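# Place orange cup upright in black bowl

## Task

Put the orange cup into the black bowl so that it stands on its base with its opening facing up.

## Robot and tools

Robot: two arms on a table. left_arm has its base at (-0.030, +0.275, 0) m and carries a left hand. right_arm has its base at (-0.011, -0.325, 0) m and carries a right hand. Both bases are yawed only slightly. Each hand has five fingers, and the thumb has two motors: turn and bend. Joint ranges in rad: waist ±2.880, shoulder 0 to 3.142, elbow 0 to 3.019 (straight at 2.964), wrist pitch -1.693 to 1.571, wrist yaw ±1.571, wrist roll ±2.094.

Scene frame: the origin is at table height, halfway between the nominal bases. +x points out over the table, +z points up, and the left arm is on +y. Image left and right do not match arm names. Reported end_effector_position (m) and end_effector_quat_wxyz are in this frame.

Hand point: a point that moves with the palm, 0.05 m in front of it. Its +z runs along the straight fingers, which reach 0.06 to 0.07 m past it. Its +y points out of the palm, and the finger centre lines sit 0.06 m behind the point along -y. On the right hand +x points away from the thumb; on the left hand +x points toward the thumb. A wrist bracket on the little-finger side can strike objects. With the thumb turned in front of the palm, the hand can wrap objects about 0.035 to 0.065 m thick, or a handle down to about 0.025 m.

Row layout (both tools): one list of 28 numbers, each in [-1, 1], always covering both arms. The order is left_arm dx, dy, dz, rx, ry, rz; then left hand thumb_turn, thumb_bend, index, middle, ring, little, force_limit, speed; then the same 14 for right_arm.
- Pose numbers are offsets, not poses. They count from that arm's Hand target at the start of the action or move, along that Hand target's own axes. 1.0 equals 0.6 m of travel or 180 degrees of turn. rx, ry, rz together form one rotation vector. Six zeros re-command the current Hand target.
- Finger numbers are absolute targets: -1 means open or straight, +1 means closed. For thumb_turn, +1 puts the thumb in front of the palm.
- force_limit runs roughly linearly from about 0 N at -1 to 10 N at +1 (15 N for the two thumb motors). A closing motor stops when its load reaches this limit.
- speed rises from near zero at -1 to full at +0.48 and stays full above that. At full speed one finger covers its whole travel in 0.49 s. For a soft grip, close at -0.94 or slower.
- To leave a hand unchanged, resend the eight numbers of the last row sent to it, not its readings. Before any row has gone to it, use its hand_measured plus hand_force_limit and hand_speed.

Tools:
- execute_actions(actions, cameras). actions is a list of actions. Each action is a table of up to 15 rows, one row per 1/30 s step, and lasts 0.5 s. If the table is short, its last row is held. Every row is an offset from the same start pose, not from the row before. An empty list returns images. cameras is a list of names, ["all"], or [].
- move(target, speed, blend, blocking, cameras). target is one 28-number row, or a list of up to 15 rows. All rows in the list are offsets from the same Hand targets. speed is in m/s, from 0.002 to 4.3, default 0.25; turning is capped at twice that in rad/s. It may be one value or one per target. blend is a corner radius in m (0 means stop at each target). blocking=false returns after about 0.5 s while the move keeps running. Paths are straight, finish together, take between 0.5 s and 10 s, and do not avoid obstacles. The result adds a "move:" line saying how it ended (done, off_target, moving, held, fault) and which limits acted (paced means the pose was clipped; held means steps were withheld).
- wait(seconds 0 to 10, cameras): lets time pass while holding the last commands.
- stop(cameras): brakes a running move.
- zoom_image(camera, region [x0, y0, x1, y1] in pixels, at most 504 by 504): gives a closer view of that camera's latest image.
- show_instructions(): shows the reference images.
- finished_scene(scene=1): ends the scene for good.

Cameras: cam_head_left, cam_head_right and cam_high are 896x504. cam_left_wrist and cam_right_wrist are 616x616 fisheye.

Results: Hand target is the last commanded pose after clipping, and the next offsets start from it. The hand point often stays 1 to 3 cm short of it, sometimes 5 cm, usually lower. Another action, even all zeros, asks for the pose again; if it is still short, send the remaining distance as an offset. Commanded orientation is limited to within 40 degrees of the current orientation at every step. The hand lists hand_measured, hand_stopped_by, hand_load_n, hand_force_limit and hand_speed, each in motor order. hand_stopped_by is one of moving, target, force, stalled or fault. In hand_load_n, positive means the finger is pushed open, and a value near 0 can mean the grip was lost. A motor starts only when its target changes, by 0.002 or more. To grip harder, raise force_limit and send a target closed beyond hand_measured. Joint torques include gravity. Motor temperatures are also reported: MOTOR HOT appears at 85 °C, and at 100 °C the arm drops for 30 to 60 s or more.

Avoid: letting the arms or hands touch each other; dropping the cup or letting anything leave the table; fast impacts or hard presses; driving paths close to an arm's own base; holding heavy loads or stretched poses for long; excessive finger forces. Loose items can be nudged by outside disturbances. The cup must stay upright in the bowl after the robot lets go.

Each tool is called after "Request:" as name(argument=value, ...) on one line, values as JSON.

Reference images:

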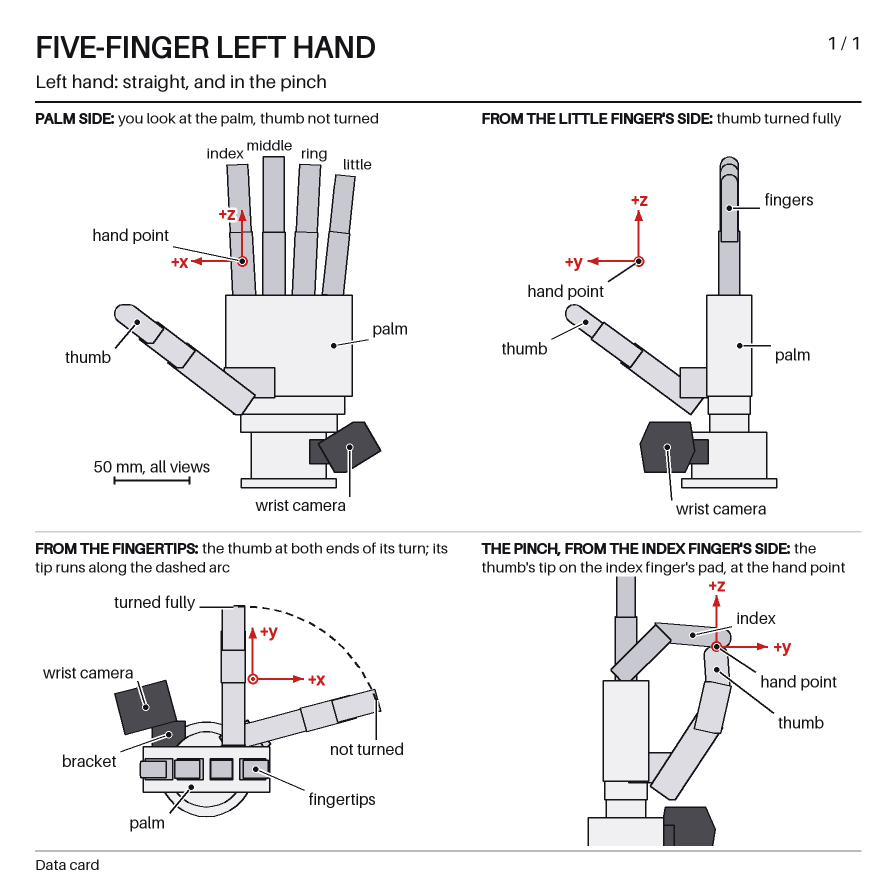

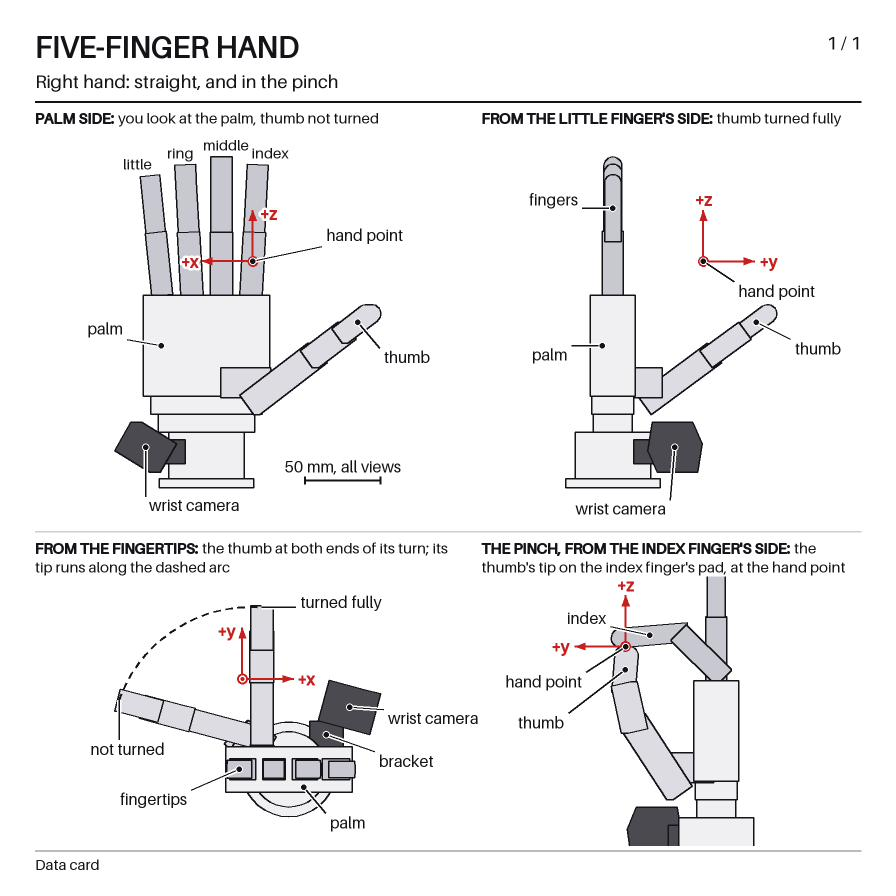

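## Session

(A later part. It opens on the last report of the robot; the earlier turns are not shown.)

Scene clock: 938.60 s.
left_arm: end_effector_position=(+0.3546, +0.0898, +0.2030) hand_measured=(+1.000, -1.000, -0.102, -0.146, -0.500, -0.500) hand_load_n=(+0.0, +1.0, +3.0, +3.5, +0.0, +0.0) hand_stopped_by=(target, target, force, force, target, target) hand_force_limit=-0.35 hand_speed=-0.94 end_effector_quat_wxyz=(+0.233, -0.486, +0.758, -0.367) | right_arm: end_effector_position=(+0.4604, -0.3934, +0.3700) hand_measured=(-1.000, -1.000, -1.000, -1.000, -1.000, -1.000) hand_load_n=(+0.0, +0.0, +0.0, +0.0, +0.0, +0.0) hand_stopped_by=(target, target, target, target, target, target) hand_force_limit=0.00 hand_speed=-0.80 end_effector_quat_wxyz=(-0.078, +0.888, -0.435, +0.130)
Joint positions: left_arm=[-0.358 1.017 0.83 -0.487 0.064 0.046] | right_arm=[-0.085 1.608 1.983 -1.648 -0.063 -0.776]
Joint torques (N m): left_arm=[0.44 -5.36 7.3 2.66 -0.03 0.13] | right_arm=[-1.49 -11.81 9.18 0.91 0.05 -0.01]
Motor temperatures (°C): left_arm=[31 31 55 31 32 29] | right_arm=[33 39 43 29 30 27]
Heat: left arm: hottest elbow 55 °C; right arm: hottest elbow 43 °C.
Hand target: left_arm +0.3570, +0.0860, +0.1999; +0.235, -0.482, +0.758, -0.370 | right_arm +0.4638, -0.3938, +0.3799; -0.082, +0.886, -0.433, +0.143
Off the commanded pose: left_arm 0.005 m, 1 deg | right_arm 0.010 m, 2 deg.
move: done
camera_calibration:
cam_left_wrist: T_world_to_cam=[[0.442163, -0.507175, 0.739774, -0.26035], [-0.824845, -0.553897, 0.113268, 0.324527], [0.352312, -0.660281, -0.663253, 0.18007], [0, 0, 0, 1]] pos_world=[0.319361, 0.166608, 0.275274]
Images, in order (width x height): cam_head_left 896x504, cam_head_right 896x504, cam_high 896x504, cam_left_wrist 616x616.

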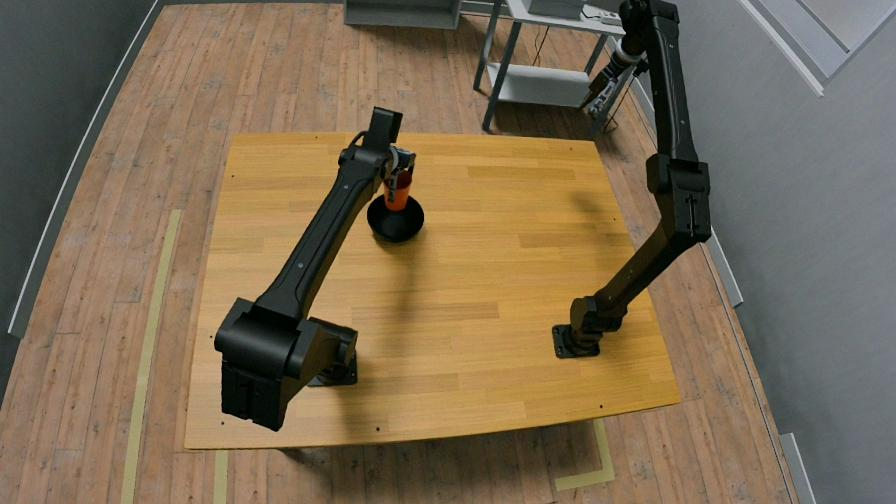

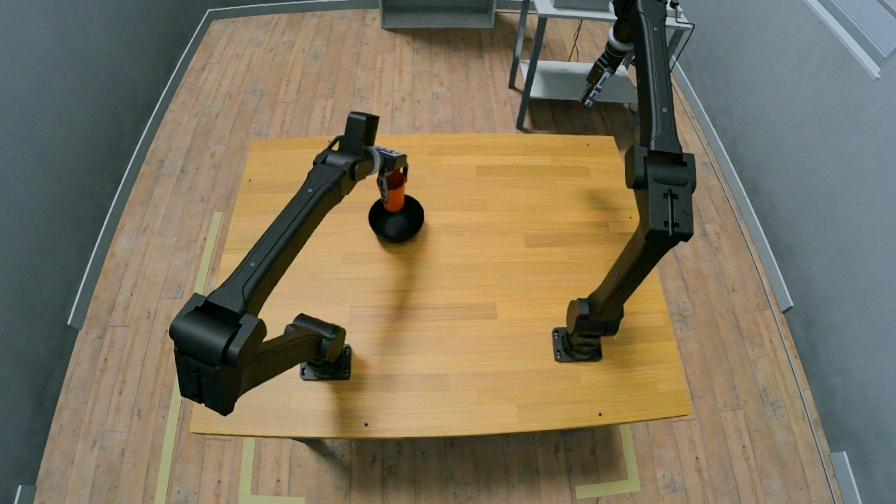

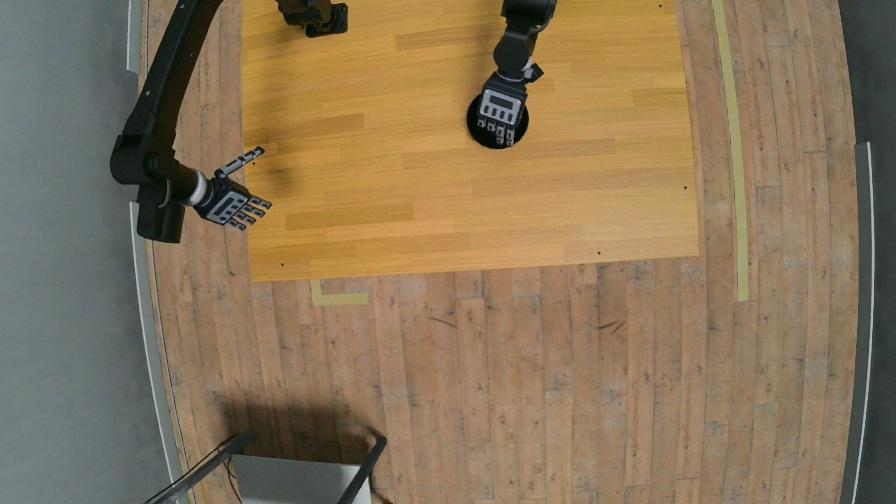

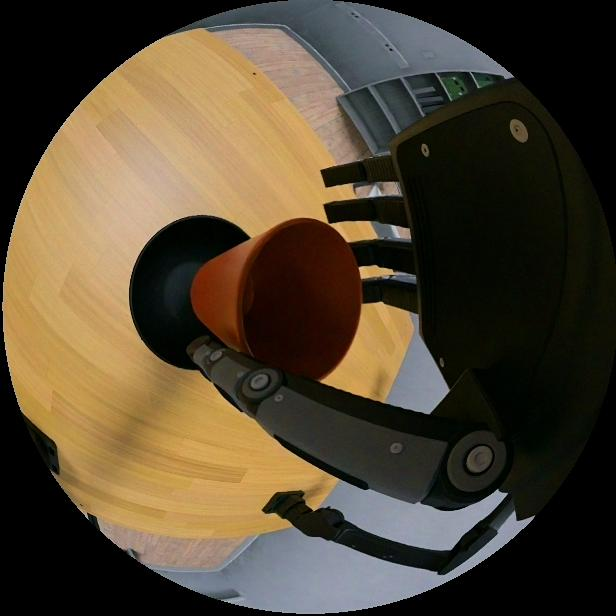

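Request:
move(target=[0, 0.0657, 0.0513, 0, 0, 0, 1, -1, 0.3, 0.3, -0.5, -0.5, -0.35, -0.94, 0, 0, 0, 0, 0, 0, -1, -1, -1, -1, -1, -1, 0, -0.8], speed=0.08, cameras=["cam_head_left", "cam_head_right", "cam_high", "cam_left_wrist"])

Request:
zoom_image(camera="cam_left_wrist", region=[60, 150, 410, 450])

Request:
zoom_image(camera="cam_high", region=[440, 60, 600, 180])

Request:
zoom_image(camera="cam_head_right", region=[350, 160, 450, 260])

Request:
zoom_image(camera="cam_head_left", region=[350, 160, 450, 260])

Scene clock: 1004.73 s.
left_arm: end_effector_position=(+0.3554, +0.0895, +0.1531) hand_measured=(+1.000, -1.000, -0.102, -0.146, -0.500, -0.500) hand_load_n=(+0.0, +0.5, +3.0, +3.5, +0.0, +0.0) hand_stopped_by=(target, target, force, force, target, target) hand_force_limit=-0.35 hand_speed=-0.94 end_effector_quat_wxyz=(+0.233, -0.486, +0.758, -0.367) | right_arm: end_effector_position=(+0.4604, -0.3934, +0.3700) hand_measured=(-1.000, -1.000, -1.000, -1.000, -1.000, -1.000) hand_load_n=(+0.0, +0.0, +0.0, +0.0, +0.0, +0.0) hand_stopped_by=(target, target, target, target, target, target) hand_force_limit=0.00 hand_speed=-0.80 end_effector_quat_wxyz=(-0.078, +0.888, -0.435, +0.130)
Joint positions: left_arm=[-0.358 1.061 0.722 -0.335 0.064 0.046] | right_arm=[-0.085 1.608 1.983 -1.648 -0.063 -0.776]
Joint torques (N m): left_arm=[0.5 -5.6 7.01 2.66 -0.03 0.13] | right_arm=[-1.08 -12.51 9.18 0.99 0.05 0.01]
Motor temperatures (°C): left_arm=[31 31 47 31 32 29] | right_arm=[33 39 43 29 30 27]
Heat: left arm: hottest elbow 47 °C; right arm: hottest elbow 43 °C.
Hand target: left_arm +0.3570, +0.0860, +0.1499; +0.235, -0.482, +0.758, -0.370 | right_arm +0.4638, -0.3938, +0.3799; -0.082, +0.886, -0.433, +0.143
Off the commanded pose: left_arm 0.005 m, 1 deg | right_arm 0.010 m, 2 deg.
move: done
camera_calibration:
cam_left_wrist: T_world_to_cam=[[0.44168, -0.506991, 0.740188, -0.223868], [-0.824888, -0.553926, 0.112811, 0.330713], [0.352816, -0.660398, -0.662869, 0.146301], [0, 0, 0, 1]] pos_world=[0.320062, 0.166308, 0.225375]
Images, in order (width x height): cam_head_left 896x504, cam_head_right 896x504, cam_high 896x504, cam_left_wrist 616x616.

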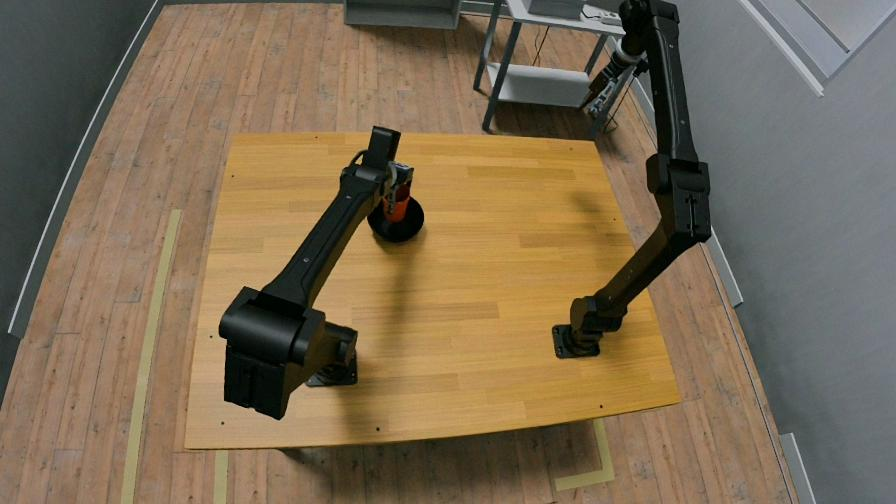

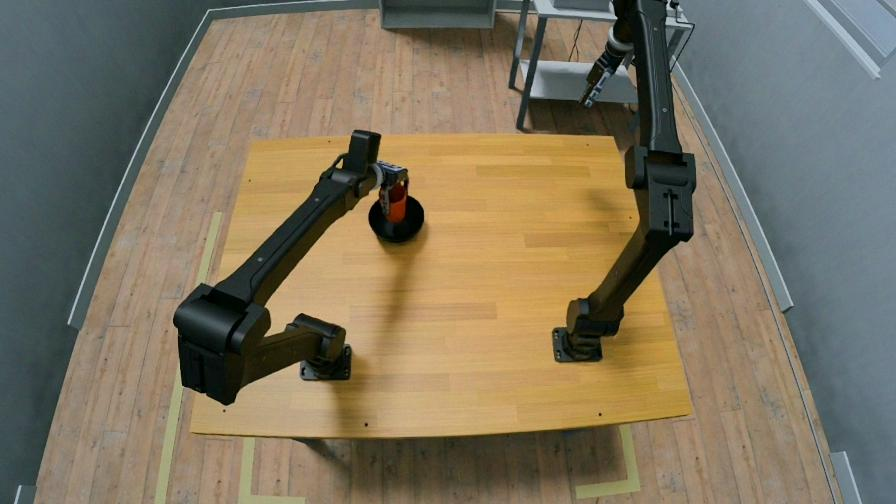

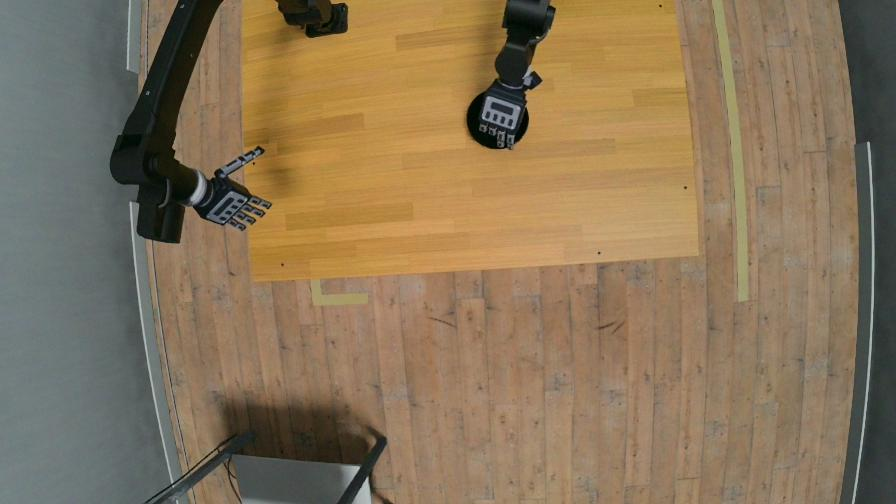

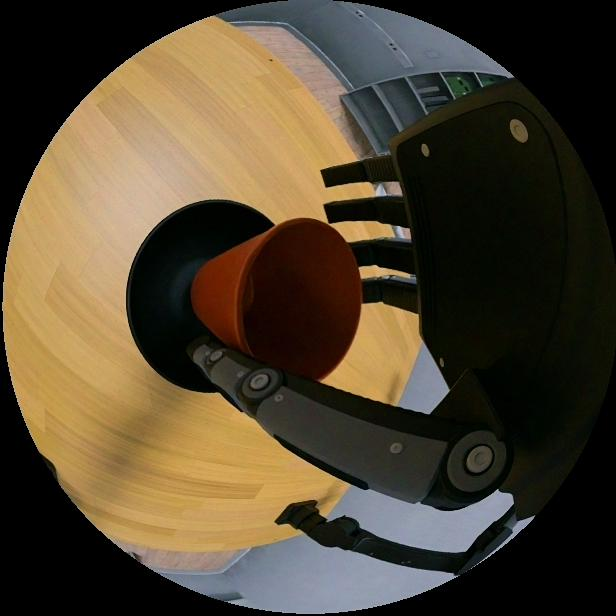

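Scaled by 1.440 from the camera's 616x616 image, which has a finer 880x880 frame.

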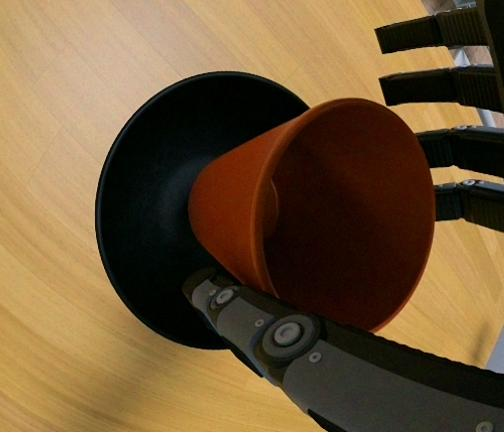

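Scaled by 3.150 from the camera's 896x504 image, which has a finer 1280x720 frame.

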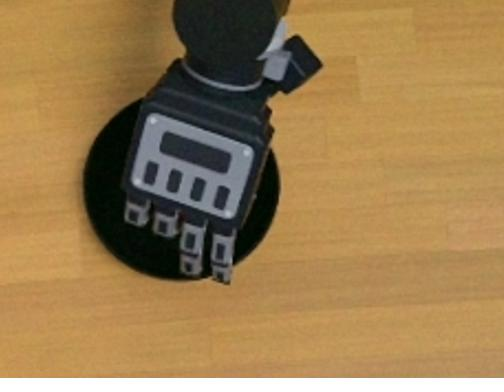

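Scaled by 5.040 from the camera's 896x504 image, which has a finer 1280x720 frame.

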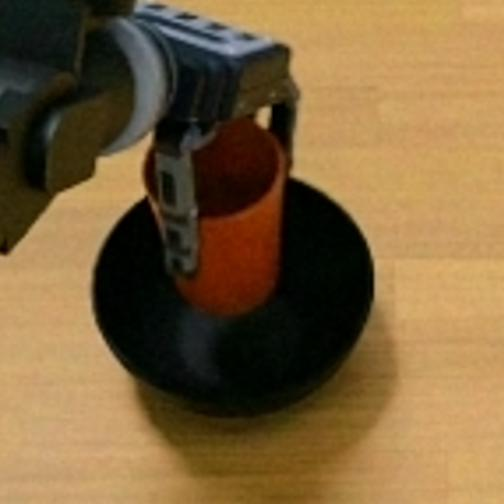

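Scaled by 5.040 from the camera's 896x504 image, which has a finer 1280x720 frame.

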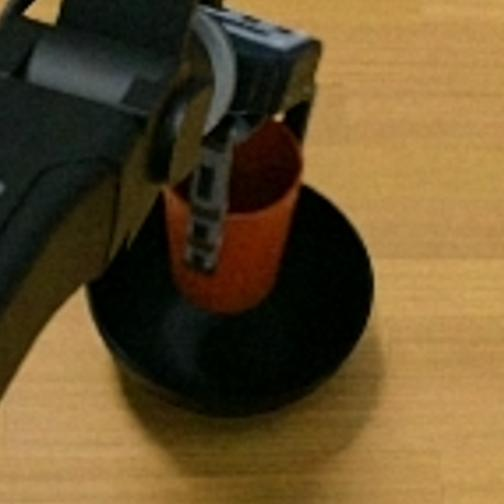

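Request:
move(target=[0.0117, 0.0490, 0.0318, 0, 0, 0, 1, -1, 0.3, 0.3, -0.5, -0.5, -0.35, -0.94, 0, 0, 0, 0, 0, 0, -1, -1, -1, -1, -1, -1, 0, -0.8], speed=0.06, cameras=["cam_head_left", "cam_head_right", "cam_left_wrist"])

Request:
zoom_image(camera="cam_left_wrist", region=[60, 150, 410, 450])

Request:
zoom_image(camera="cam_head_right", region=[350, 160, 450, 260])

Request:
zoom_image(camera="cam_head_left", region=[350, 160, 450, 260])

Scene clock: 1056.47 s.
left_arm: end_effector_position=(+0.3504, +0.0849, +0.1182) hand_measured=(+1.000, -1.000, -0.102, -0.146, -0.500, -0.500) hand_load_n=(+0.0, +0.5, +3.0, +3.5, +0.0, +0.0) hand_stopped_by=(target, target, force, force, target, target) hand_force_limit=-0.35 hand_speed=-0.94 end_effector_quat_wxyz=(+0.235, -0.481, +0.761, -0.366) | right_arm: end_effector_position=(+0.4604, -0.3934, +0.3700) hand_measured=(-1.000, -1.000, -1.000, -1.000, -1.000, -1.000) hand_load_n=(+0.0, +0.0, +0.0, +0.0, +0.0, +0.0) hand_stopped_by=(target, target, target, target, target, target) hand_force_limit=0.00 hand_speed=-0.80 end_effector_quat_wxyz=(-0.078, +0.888, -0.435, +0.130)
Joint positions: left_arm=[-0.38 1.097 0.647 -0.222 0.047 0.046] | right_arm=[-0.085 1.608 1.983 -1.648 -0.063 -0.776]
Joint torques (N m): left_arm=[0.5 -5.54 6.68 2.67 -0.03 0] | right_arm=[-1.49 -12.4 9.01 0.92 0.02 0]
Heat: left arm: hottest elbow 46 °C; right arm: hottest elbow 43 °C.
Hand target: left_arm +0.3512, +0.0809, +0.1148; +0.235, -0.482, +0.758, -0.370 | right_arm +0.4638, -0.3938, +0.3799; -0.082, +0.886, -0.433, +0.143
Off the commanded pose: left_arm 0.005 m, 1 deg | right_arm 0.010 m, 2 deg.
move: done
camera_calibration:
cam_left_wrist: T_world_to_cam=[[0.433393, -0.517585, 0.73775, -0.193945], [-0.830218, -0.547762, 0.103419, 0.330492], [0.350584, -0.657314, -0.667105, 0.122869], [0, 0, 0, 1]] pos_world=[0.315359, 0.161411, 0.19087]
Images, in order (width x height): cam_head_left 896x504, cam_head_right 896x504, cam_left_wrist 616x616.

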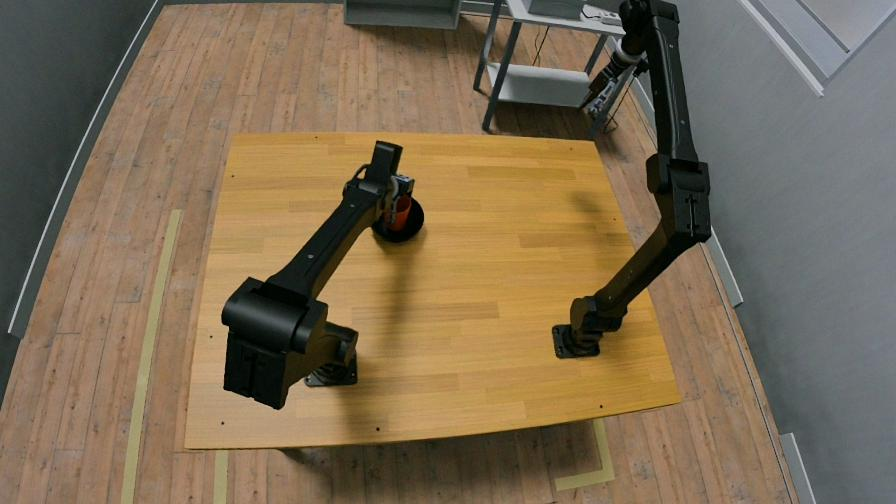

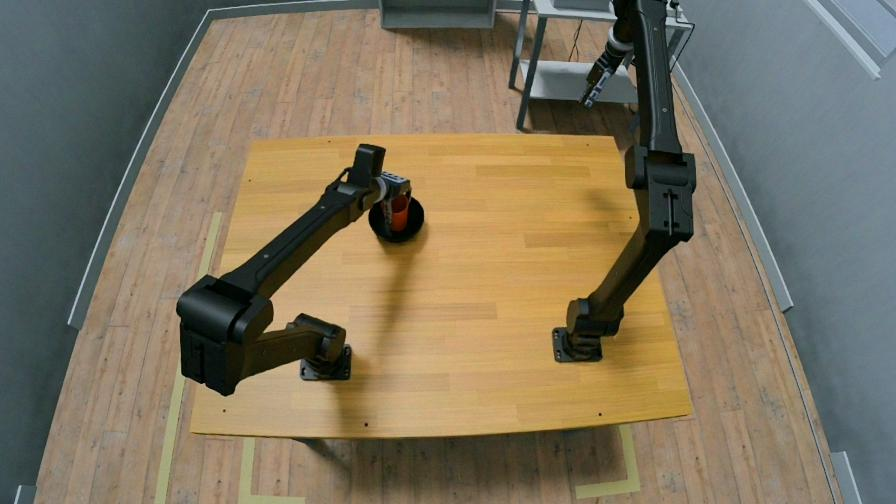

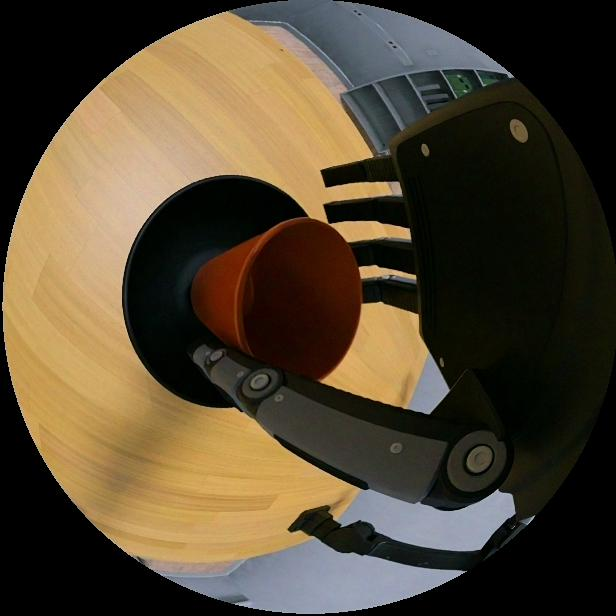

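Scaled by 1.440 from the camera's 616x616 image, which has a finer 880x880 frame.

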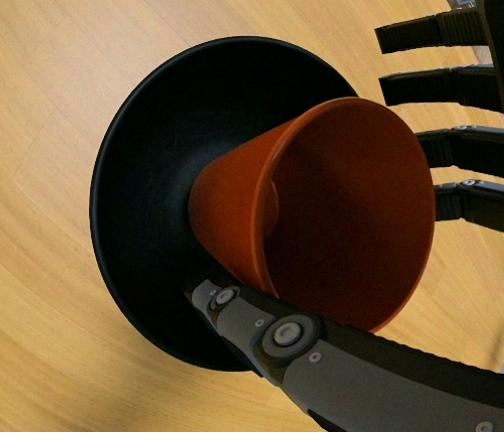

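Scaled by 5.040 from the camera's 896x504 image, which has a finer 1280x720 frame.

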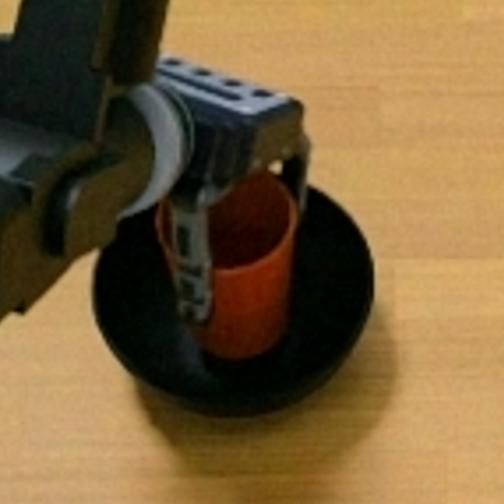

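Scaled by 5.040 from the camera's 896x504 image, which has a finer 1280x720 frame.

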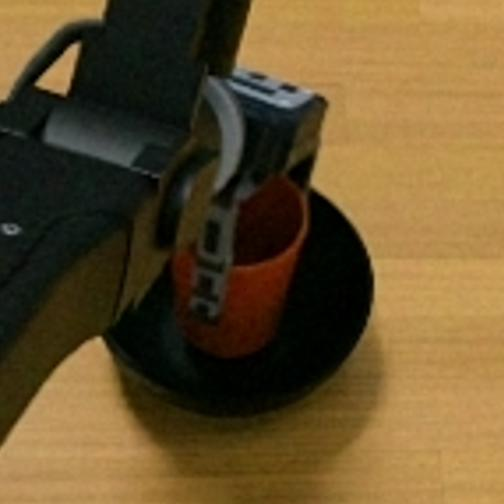

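Request:
move(target=[0, 0.01313, 0.01026, 0, 0, 0, 1, -1, 0.3, 0.3, -0.5, -0.5, -0.35, -0.94, 0, 0, 0, 0, 0, 0, -1, -1, -1, -1, -1, -1, 0, -0.8], speed=0.05, cameras=["cam_head_left", "cam_head_right", "cam_left_wrist"])

Scene clock: 1095.73 s.
left_arm: end_effector_position=(+0.3506, +0.0849, +0.1083) hand_measured=(+1.000, -1.000, -0.102, -0.146, -0.500, -0.500) hand_load_n=(+0.0, +0.5, +3.0, +3.5, +0.0, +0.0) hand_stopped_by=(target, target, force, force, target, target) hand_force_limit=-0.35 hand_speed=-0.94 end_effector_quat_wxyz=(+0.236, -0.481, +0.761, -0.366) | right_arm: end_effector_position=(+0.4604, -0.3934, +0.3700) hand_measured=(-1.000, -1.000, -1.000, -1.000, -1.000, -1.000) hand_load_n=(+0.0, +0.0, +0.0, +0.0, -0.5, +0.0) hand_stopped_by=(target, target, target, target, target, target) hand_force_limit=0.00 hand_speed=-0.80 end_effector_quat_wxyz=(-0.078, +0.888, -0.435, +0.130)
Joint positions: left_arm=[-0.38 1.114 0.63 -0.188 0.047 0.046] | right_arm=[-0.085 1.608 1.983 -1.648 -0.063 -0.776]
Joint torques (N m): left_arm=[0.5 -5.66 6.53 2.78 -0.04 -0.01] | right_arm=[-1.49 -12.45 9.1 0.96 -0.01 0]
Heat: left arm: hottest elbow 46 °C; right arm: hottest elbow 43 °C.
Hand target: left_arm +0.3512, +0.0810, +0.1048; +0.235, -0.483, +0.758, -0.370 | right_arm +0.4638, -0.3938, +0.3799; -0.082, +0.886, -0.433, +0.143
Off the commanded pose: left_arm 0.005 m, 1 deg | right_arm 0.010 m, 2 deg.
move: done
camera_calibration:
cam_left_wrist: T_world_to_cam=[[0.433247, -0.517516, 0.737885, -0.186791], [-0.83008, -0.548049, 0.103005, 0.33175], [0.35109, -0.65713, -0.66702, 0.116056], [0, 0, 0, 1]] pos_world=[0.315559, 0.161411, 0.18107]
Images, in order (width x height): cam_head_left 896x504, cam_head_right 896x504, cam_left_wrist 616x616.

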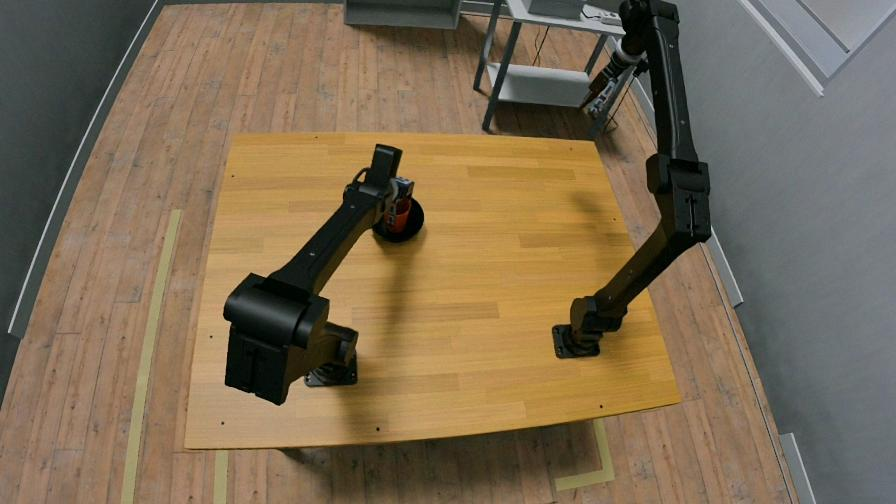

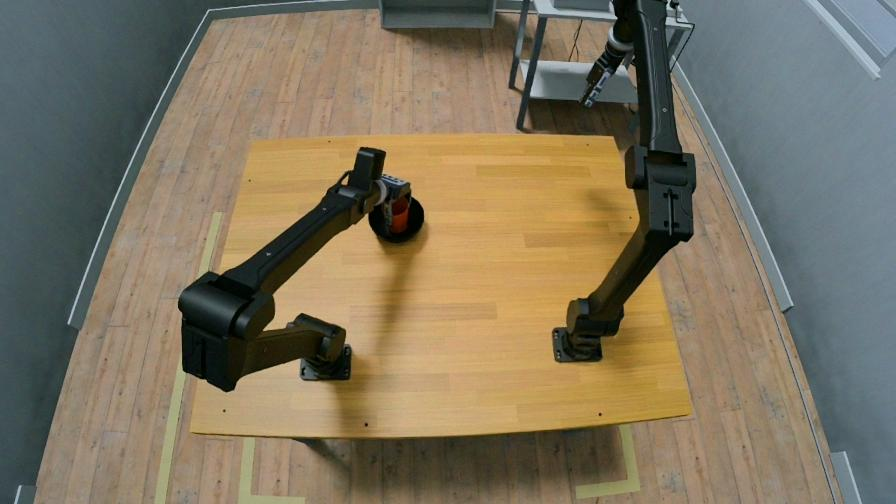

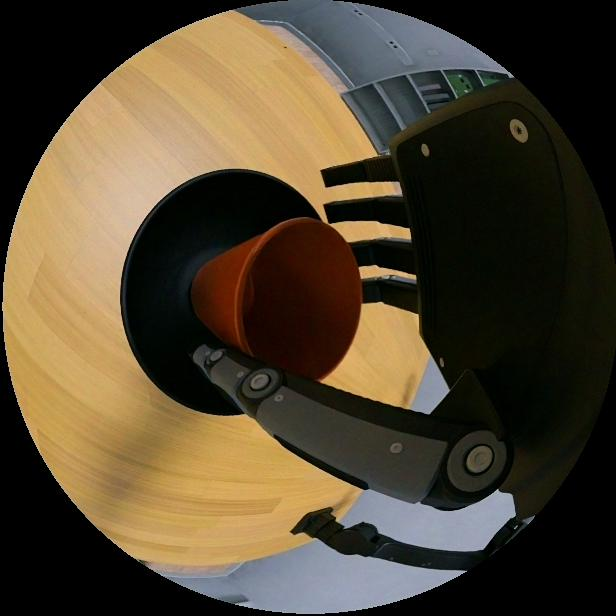

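Request:
zoom_image(camera="cam_head_right", region=[350, 160, 450, 260])

Request:
zoom_image(camera="cam_head_left", region=[350, 160, 450, 260])

Scaled by 5.040 from the camera's 896x504 image, which has a finer 1280x720 frame.

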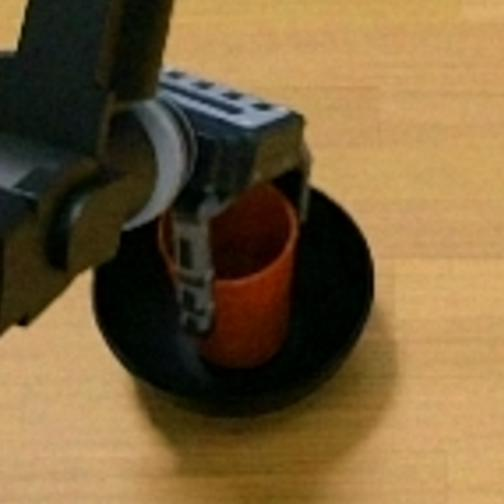

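Scaled by 5.040 from the camera's 896x504 image, which has a finer 1280x720 frame.

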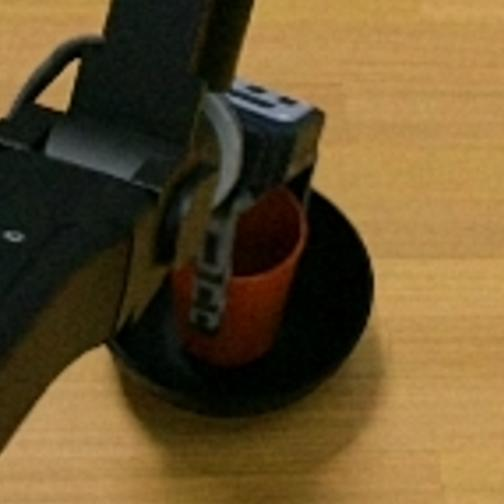

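Request:
move(target=[0, 0.00788, 0.00616, 0, 0, 0, 1, -1, 0.3, 0.3, -0.5, -0.5, -0.35, -0.94, 0, 0, 0, 0, 0, 0, -1, -1, -1, -1, -1, -1, 0, -0.8], speed=0.04, cameras=["cam_head_left", "cam_head_right", "cam_left_wrist"])

Scene clock: 1118.20 s.
left_arm: end_effector_position=(+0.3509, +0.0848, +0.1026) hand_measured=(+1.000, -1.000, -0.102, -0.146, -0.500, -0.500) hand_load_n=(+0.0, +0.5, +3.0, +3.5, +0.0, +0.0) hand_stopped_by=(target, target, force, force, target, target) hand_force_limit=-0.35 hand_speed=-0.94 end_effector_quat_wxyz=(+0.236, -0.481, +0.761, -0.366) | right_arm: end_effector_position=(+0.4604, -0.3934, +0.3700) hand_measured=(-1.000, -1.000, -1.000, -1.000, -1.000, -1.000) hand_load_n=(+0.0, +0.0, +0.0, +0.0, +0.0, +0.5) hand_stopped_by=(target, target, target, target, target, target) hand_force_limit=0.00 hand_speed=-0.80 end_effector_quat_wxyz=(-0.078, +0.888, -0.435, +0.130)
Joint positions: left_arm=[-0.38 1.124 0.619 -0.166 0.047 0.046] | right_arm=[-0.085 1.608 1.983 -1.648 -0.063 -0.776]
Joint torques (N m): left_arm=[0.5 -5.66 6.46 2.74 -0.04 0] | right_arm=[-1.67 -12.16 9.24 1.03 0.01 -0.02]
Heat: left arm: hottest elbow 45 °C; right arm: hottest elbow 43 °C.
Hand target: left_arm +0.3514, +0.0809, +0.0990; +0.235, -0.482, +0.758, -0.370 | right_arm +0.4638, -0.3938, +0.3799; -0.082, +0.886, -0.433, +0.143
Off the commanded pose: left_arm 0.005 m, 1 deg | right_arm 0.010 m, 2 deg.
move: done
camera_calibration:
cam_left_wrist: T_world_to_cam=[[0.432765, -0.517326, 0.7383, -0.182602], [-0.830164, -0.54799, 0.102637, 0.33254], [0.351484, -0.657328, -0.666617, 0.111888], [0, 0, 0, 1]] pos_world=[0.31576, 0.161311, 0.175271]
Images, in order (width x height): cam_head_left 896x504, cam_head_right 896x504, cam_left_wrist 616x616.

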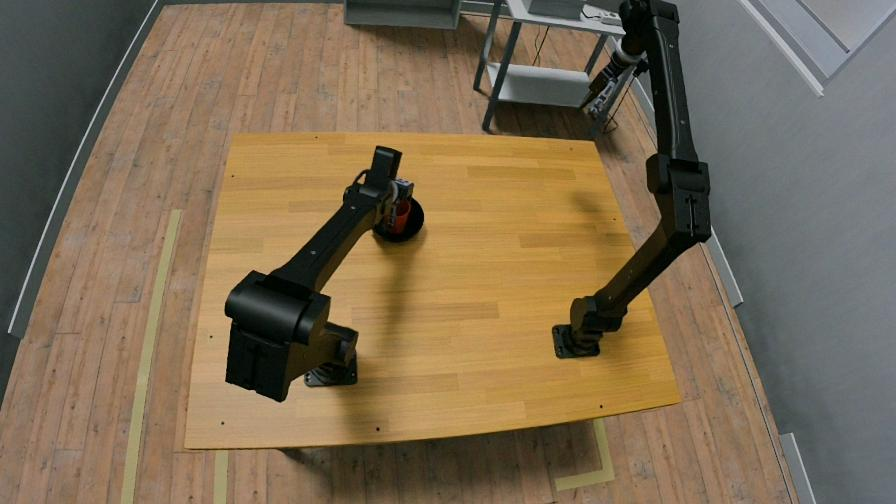

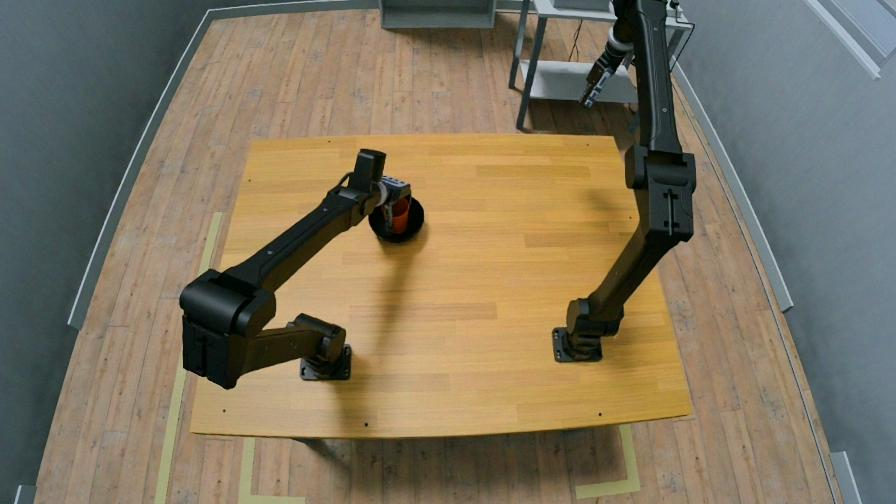

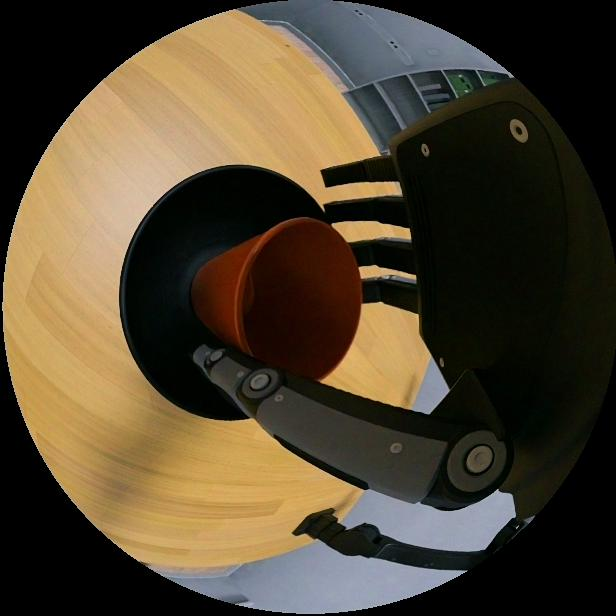

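Request:
move(target=[0, 0.00525, 0.0041, 0, 0, 0, 1, -1, 0.3, 0.3, -0.5, -0.5, -0.35, -0.94, 0, 0, 0, 0, 0, 0, -1, -1, -1, -1, -1, -1, 0, -0.8], speed=0.03, cameras=["cam_head_right", "cam_left_wrist"])

Request:
zoom_image(camera="cam_head_right", region=[350, 160, 450, 260])

Scene clock: 1127.97 s.
left_arm: end_effector_position=(+0.3508, +0.0849, +0.0986) hand_measured=(+1.000, -1.000, -0.102, -0.146, -0.500, -0.500) hand_load_n=(+0.0, +0.5, +3.0, +3.5, +0.0, +0.0) hand_stopped_by=(target, target, force, force, target, target) hand_force_limit=-0.35 hand_speed=-0.94 end_effector_quat_wxyz=(+0.236, -0.481, +0.761, -0.366) | right_arm: end_effector_position=(+0.4604, -0.3934, +0.3700) hand_measured=(-1.000, -1.000, -1.000, -1.000, -1.000, -1.000) hand_load_n=(+0.0, +0.0, +0.0, +0.0, +0.0, +0.0) hand_stopped_by=(target, target, target, target, target, target) hand_force_limit=0.00 hand_speed=-0.80 end_effector_quat_wxyz=(-0.078, +0.888, -0.435, +0.130)
Joint positions: left_arm=[-0.38 1.131 0.612 -0.152 0.047 0.046] | right_arm=[-0.085 1.608 1.983 -1.648 -0.063 -0.776]
Joint torques (N m): left_arm=[0.5 -5.71 6.43 2.74 -0.03 0] | right_arm=[-1.44 -12.16 9.22 0.92 0.01 0]
Heat: left arm: hottest elbow 45 °C; right arm: hottest elbow 43 °C.
Hand target: left_arm +0.3512, +0.0810, +0.0948; +0.235, -0.483, +0.758, -0.370 | right_arm +0.4638, -0.3938, +0.3799; -0.082, +0.886, -0.433, +0.143
Off the commanded pose: left_arm 0.005 m, 1 deg | right_arm 0.010 m, 2 deg.
move: done
camera_calibration:
cam_left_wrist: T_world_to_cam=[[0.432765, -0.517326, 0.7383, -0.179554], [-0.830164, -0.54799, 0.102637, 0.332923], [0.351484, -0.657328, -0.666617, 0.109323], [0, 0, 0, 1]] pos_world=[0.31566, 0.161411, 0.171271]
Images, in order (width x height): cam_head_right 896x504, cam_left_wrist 616x616.

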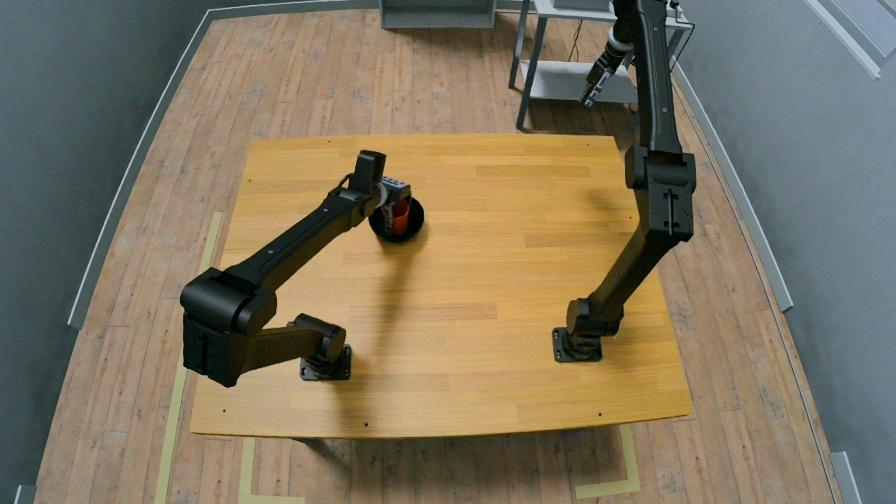

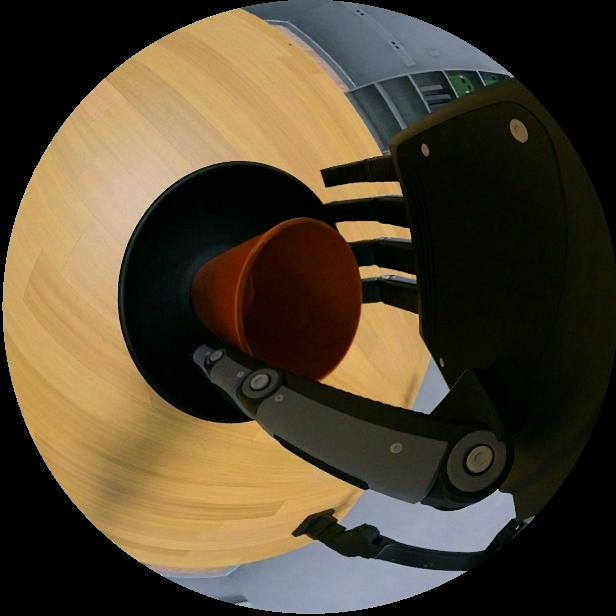

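Scaled by 5.040 from the camera's 896x504 image, which has a finer 1280x720 frame.

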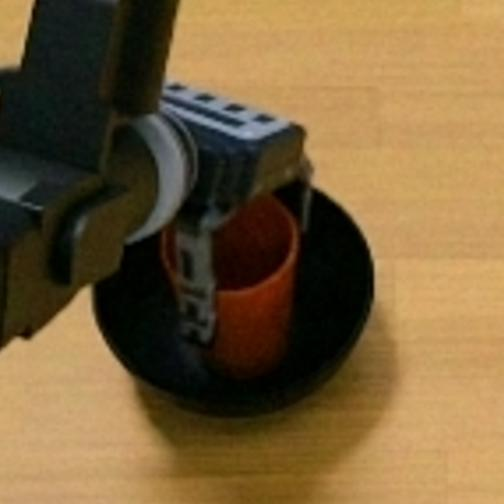

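Request:
move(target=[0, 0.00394, 0.00308, 0, 0, 0, 1, -1, 0.3, 0.3, -0.5, -0.5, -0.35, -0.94, 0, 0, 0, 0, 0, 0, -1, -1, -1, -1, -1, -1, 0, -0.8], speed=0.03, cameras=["cam_head_right", "cam_left_wrist"])

Request:
zoom_image(camera="cam_head_right", region=[350, 160, 450, 260])

Scene clock: 1137.17 s.
left_arm: end_effector_position=(+0.3528, +0.0841, +0.0986) hand_measured=(+1.000, -1.000, -0.102, -0.146, -0.500, -0.500) hand_load_n=(+0.0, +1.0, +3.0, +3.5, +0.0, +0.0) hand_stopped_by=(target, target, force, force, target, target) hand_force_limit=-0.35 hand_speed=-0.94 end_effector_quat_wxyz=(+0.237, -0.480, +0.760, -0.368) | right_arm: end_effector_position=(+0.4604, -0.3934, +0.3700) hand_measured=(-1.000, -1.000, -1.000, -1.000, -1.000, -1.000) hand_load_n=(+0.0, +0.0, +0.0, +0.0, +0.0, +0.0) hand_stopped_by=(target, target, target, target, target, target) hand_force_limit=0.00 hand_speed=-0.80 end_effector_quat_wxyz=(-0.078, +0.888, -0.435, +0.130)
Joint positions: left_arm=[-0.38 1.135 0.612 -0.141 0.047 0.046] | right_arm=[-0.085 1.608 1.983 -1.648 -0.063 -0.776]
Joint torques (N m): left_arm=[0.5 -5.95 6.05 2.59 -0.03 0] | right_arm=[-1.73 -12.16 9.16 1.17 0.03 -0.03]
Heat: left arm: hottest elbow 44 °C; right arm: hottest elbow 43 °C.
Hand target: left_arm +0.3512, +0.0810, +0.0919; +0.235, -0.482, +0.758, -0.370 | right_arm +0.4638, -0.3938, +0.3799; -0.082, +0.886, -0.433, +0.143
Off the commanded pose: left_arm 0.008 m, 0 deg | right_arm 0.010 m, 2 deg.
move: done
camera_calibration:
cam_left_wrist: T_world_to_cam=[[0.428543, -0.515687, 0.741902, -0.17986], [-0.830725, -0.547793, 0.0990854, 0.334664], [0.355312, -0.658779, -0.663147, 0.10646], [0, 0, 0, 1]] pos_world=[0.317265, 0.160709, 0.170877]
Images, in order (width x height): cam_head_right 896x504, cam_left_wrist 616x616.

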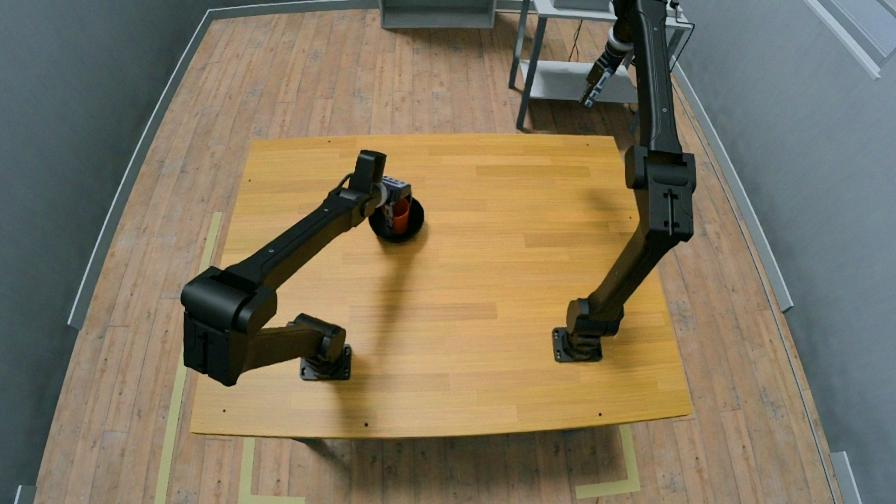

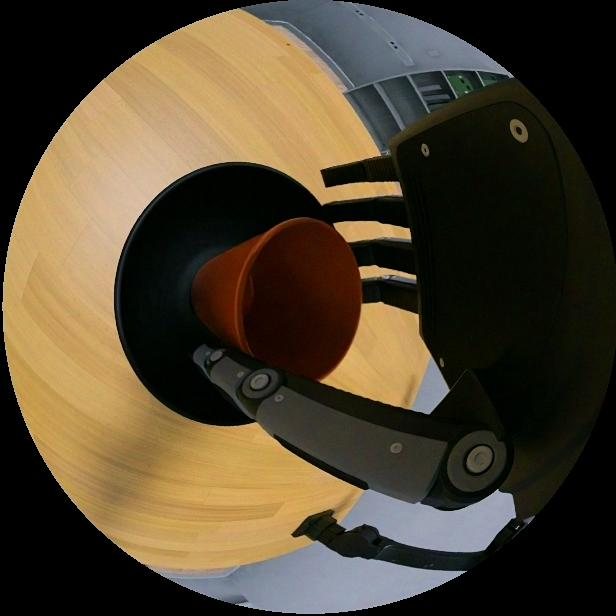

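Scaled by 5.040 from the camera's 896x504 image, which has a finer 1280x720 frame.

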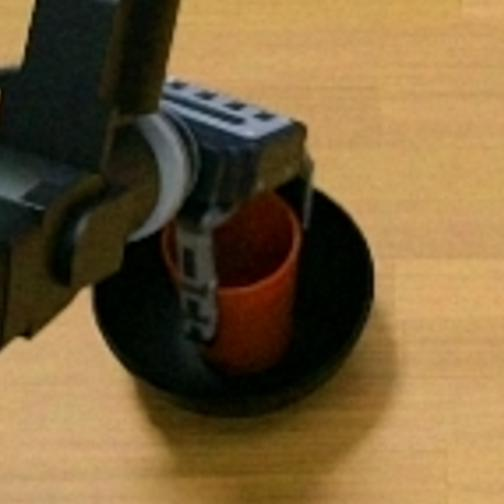

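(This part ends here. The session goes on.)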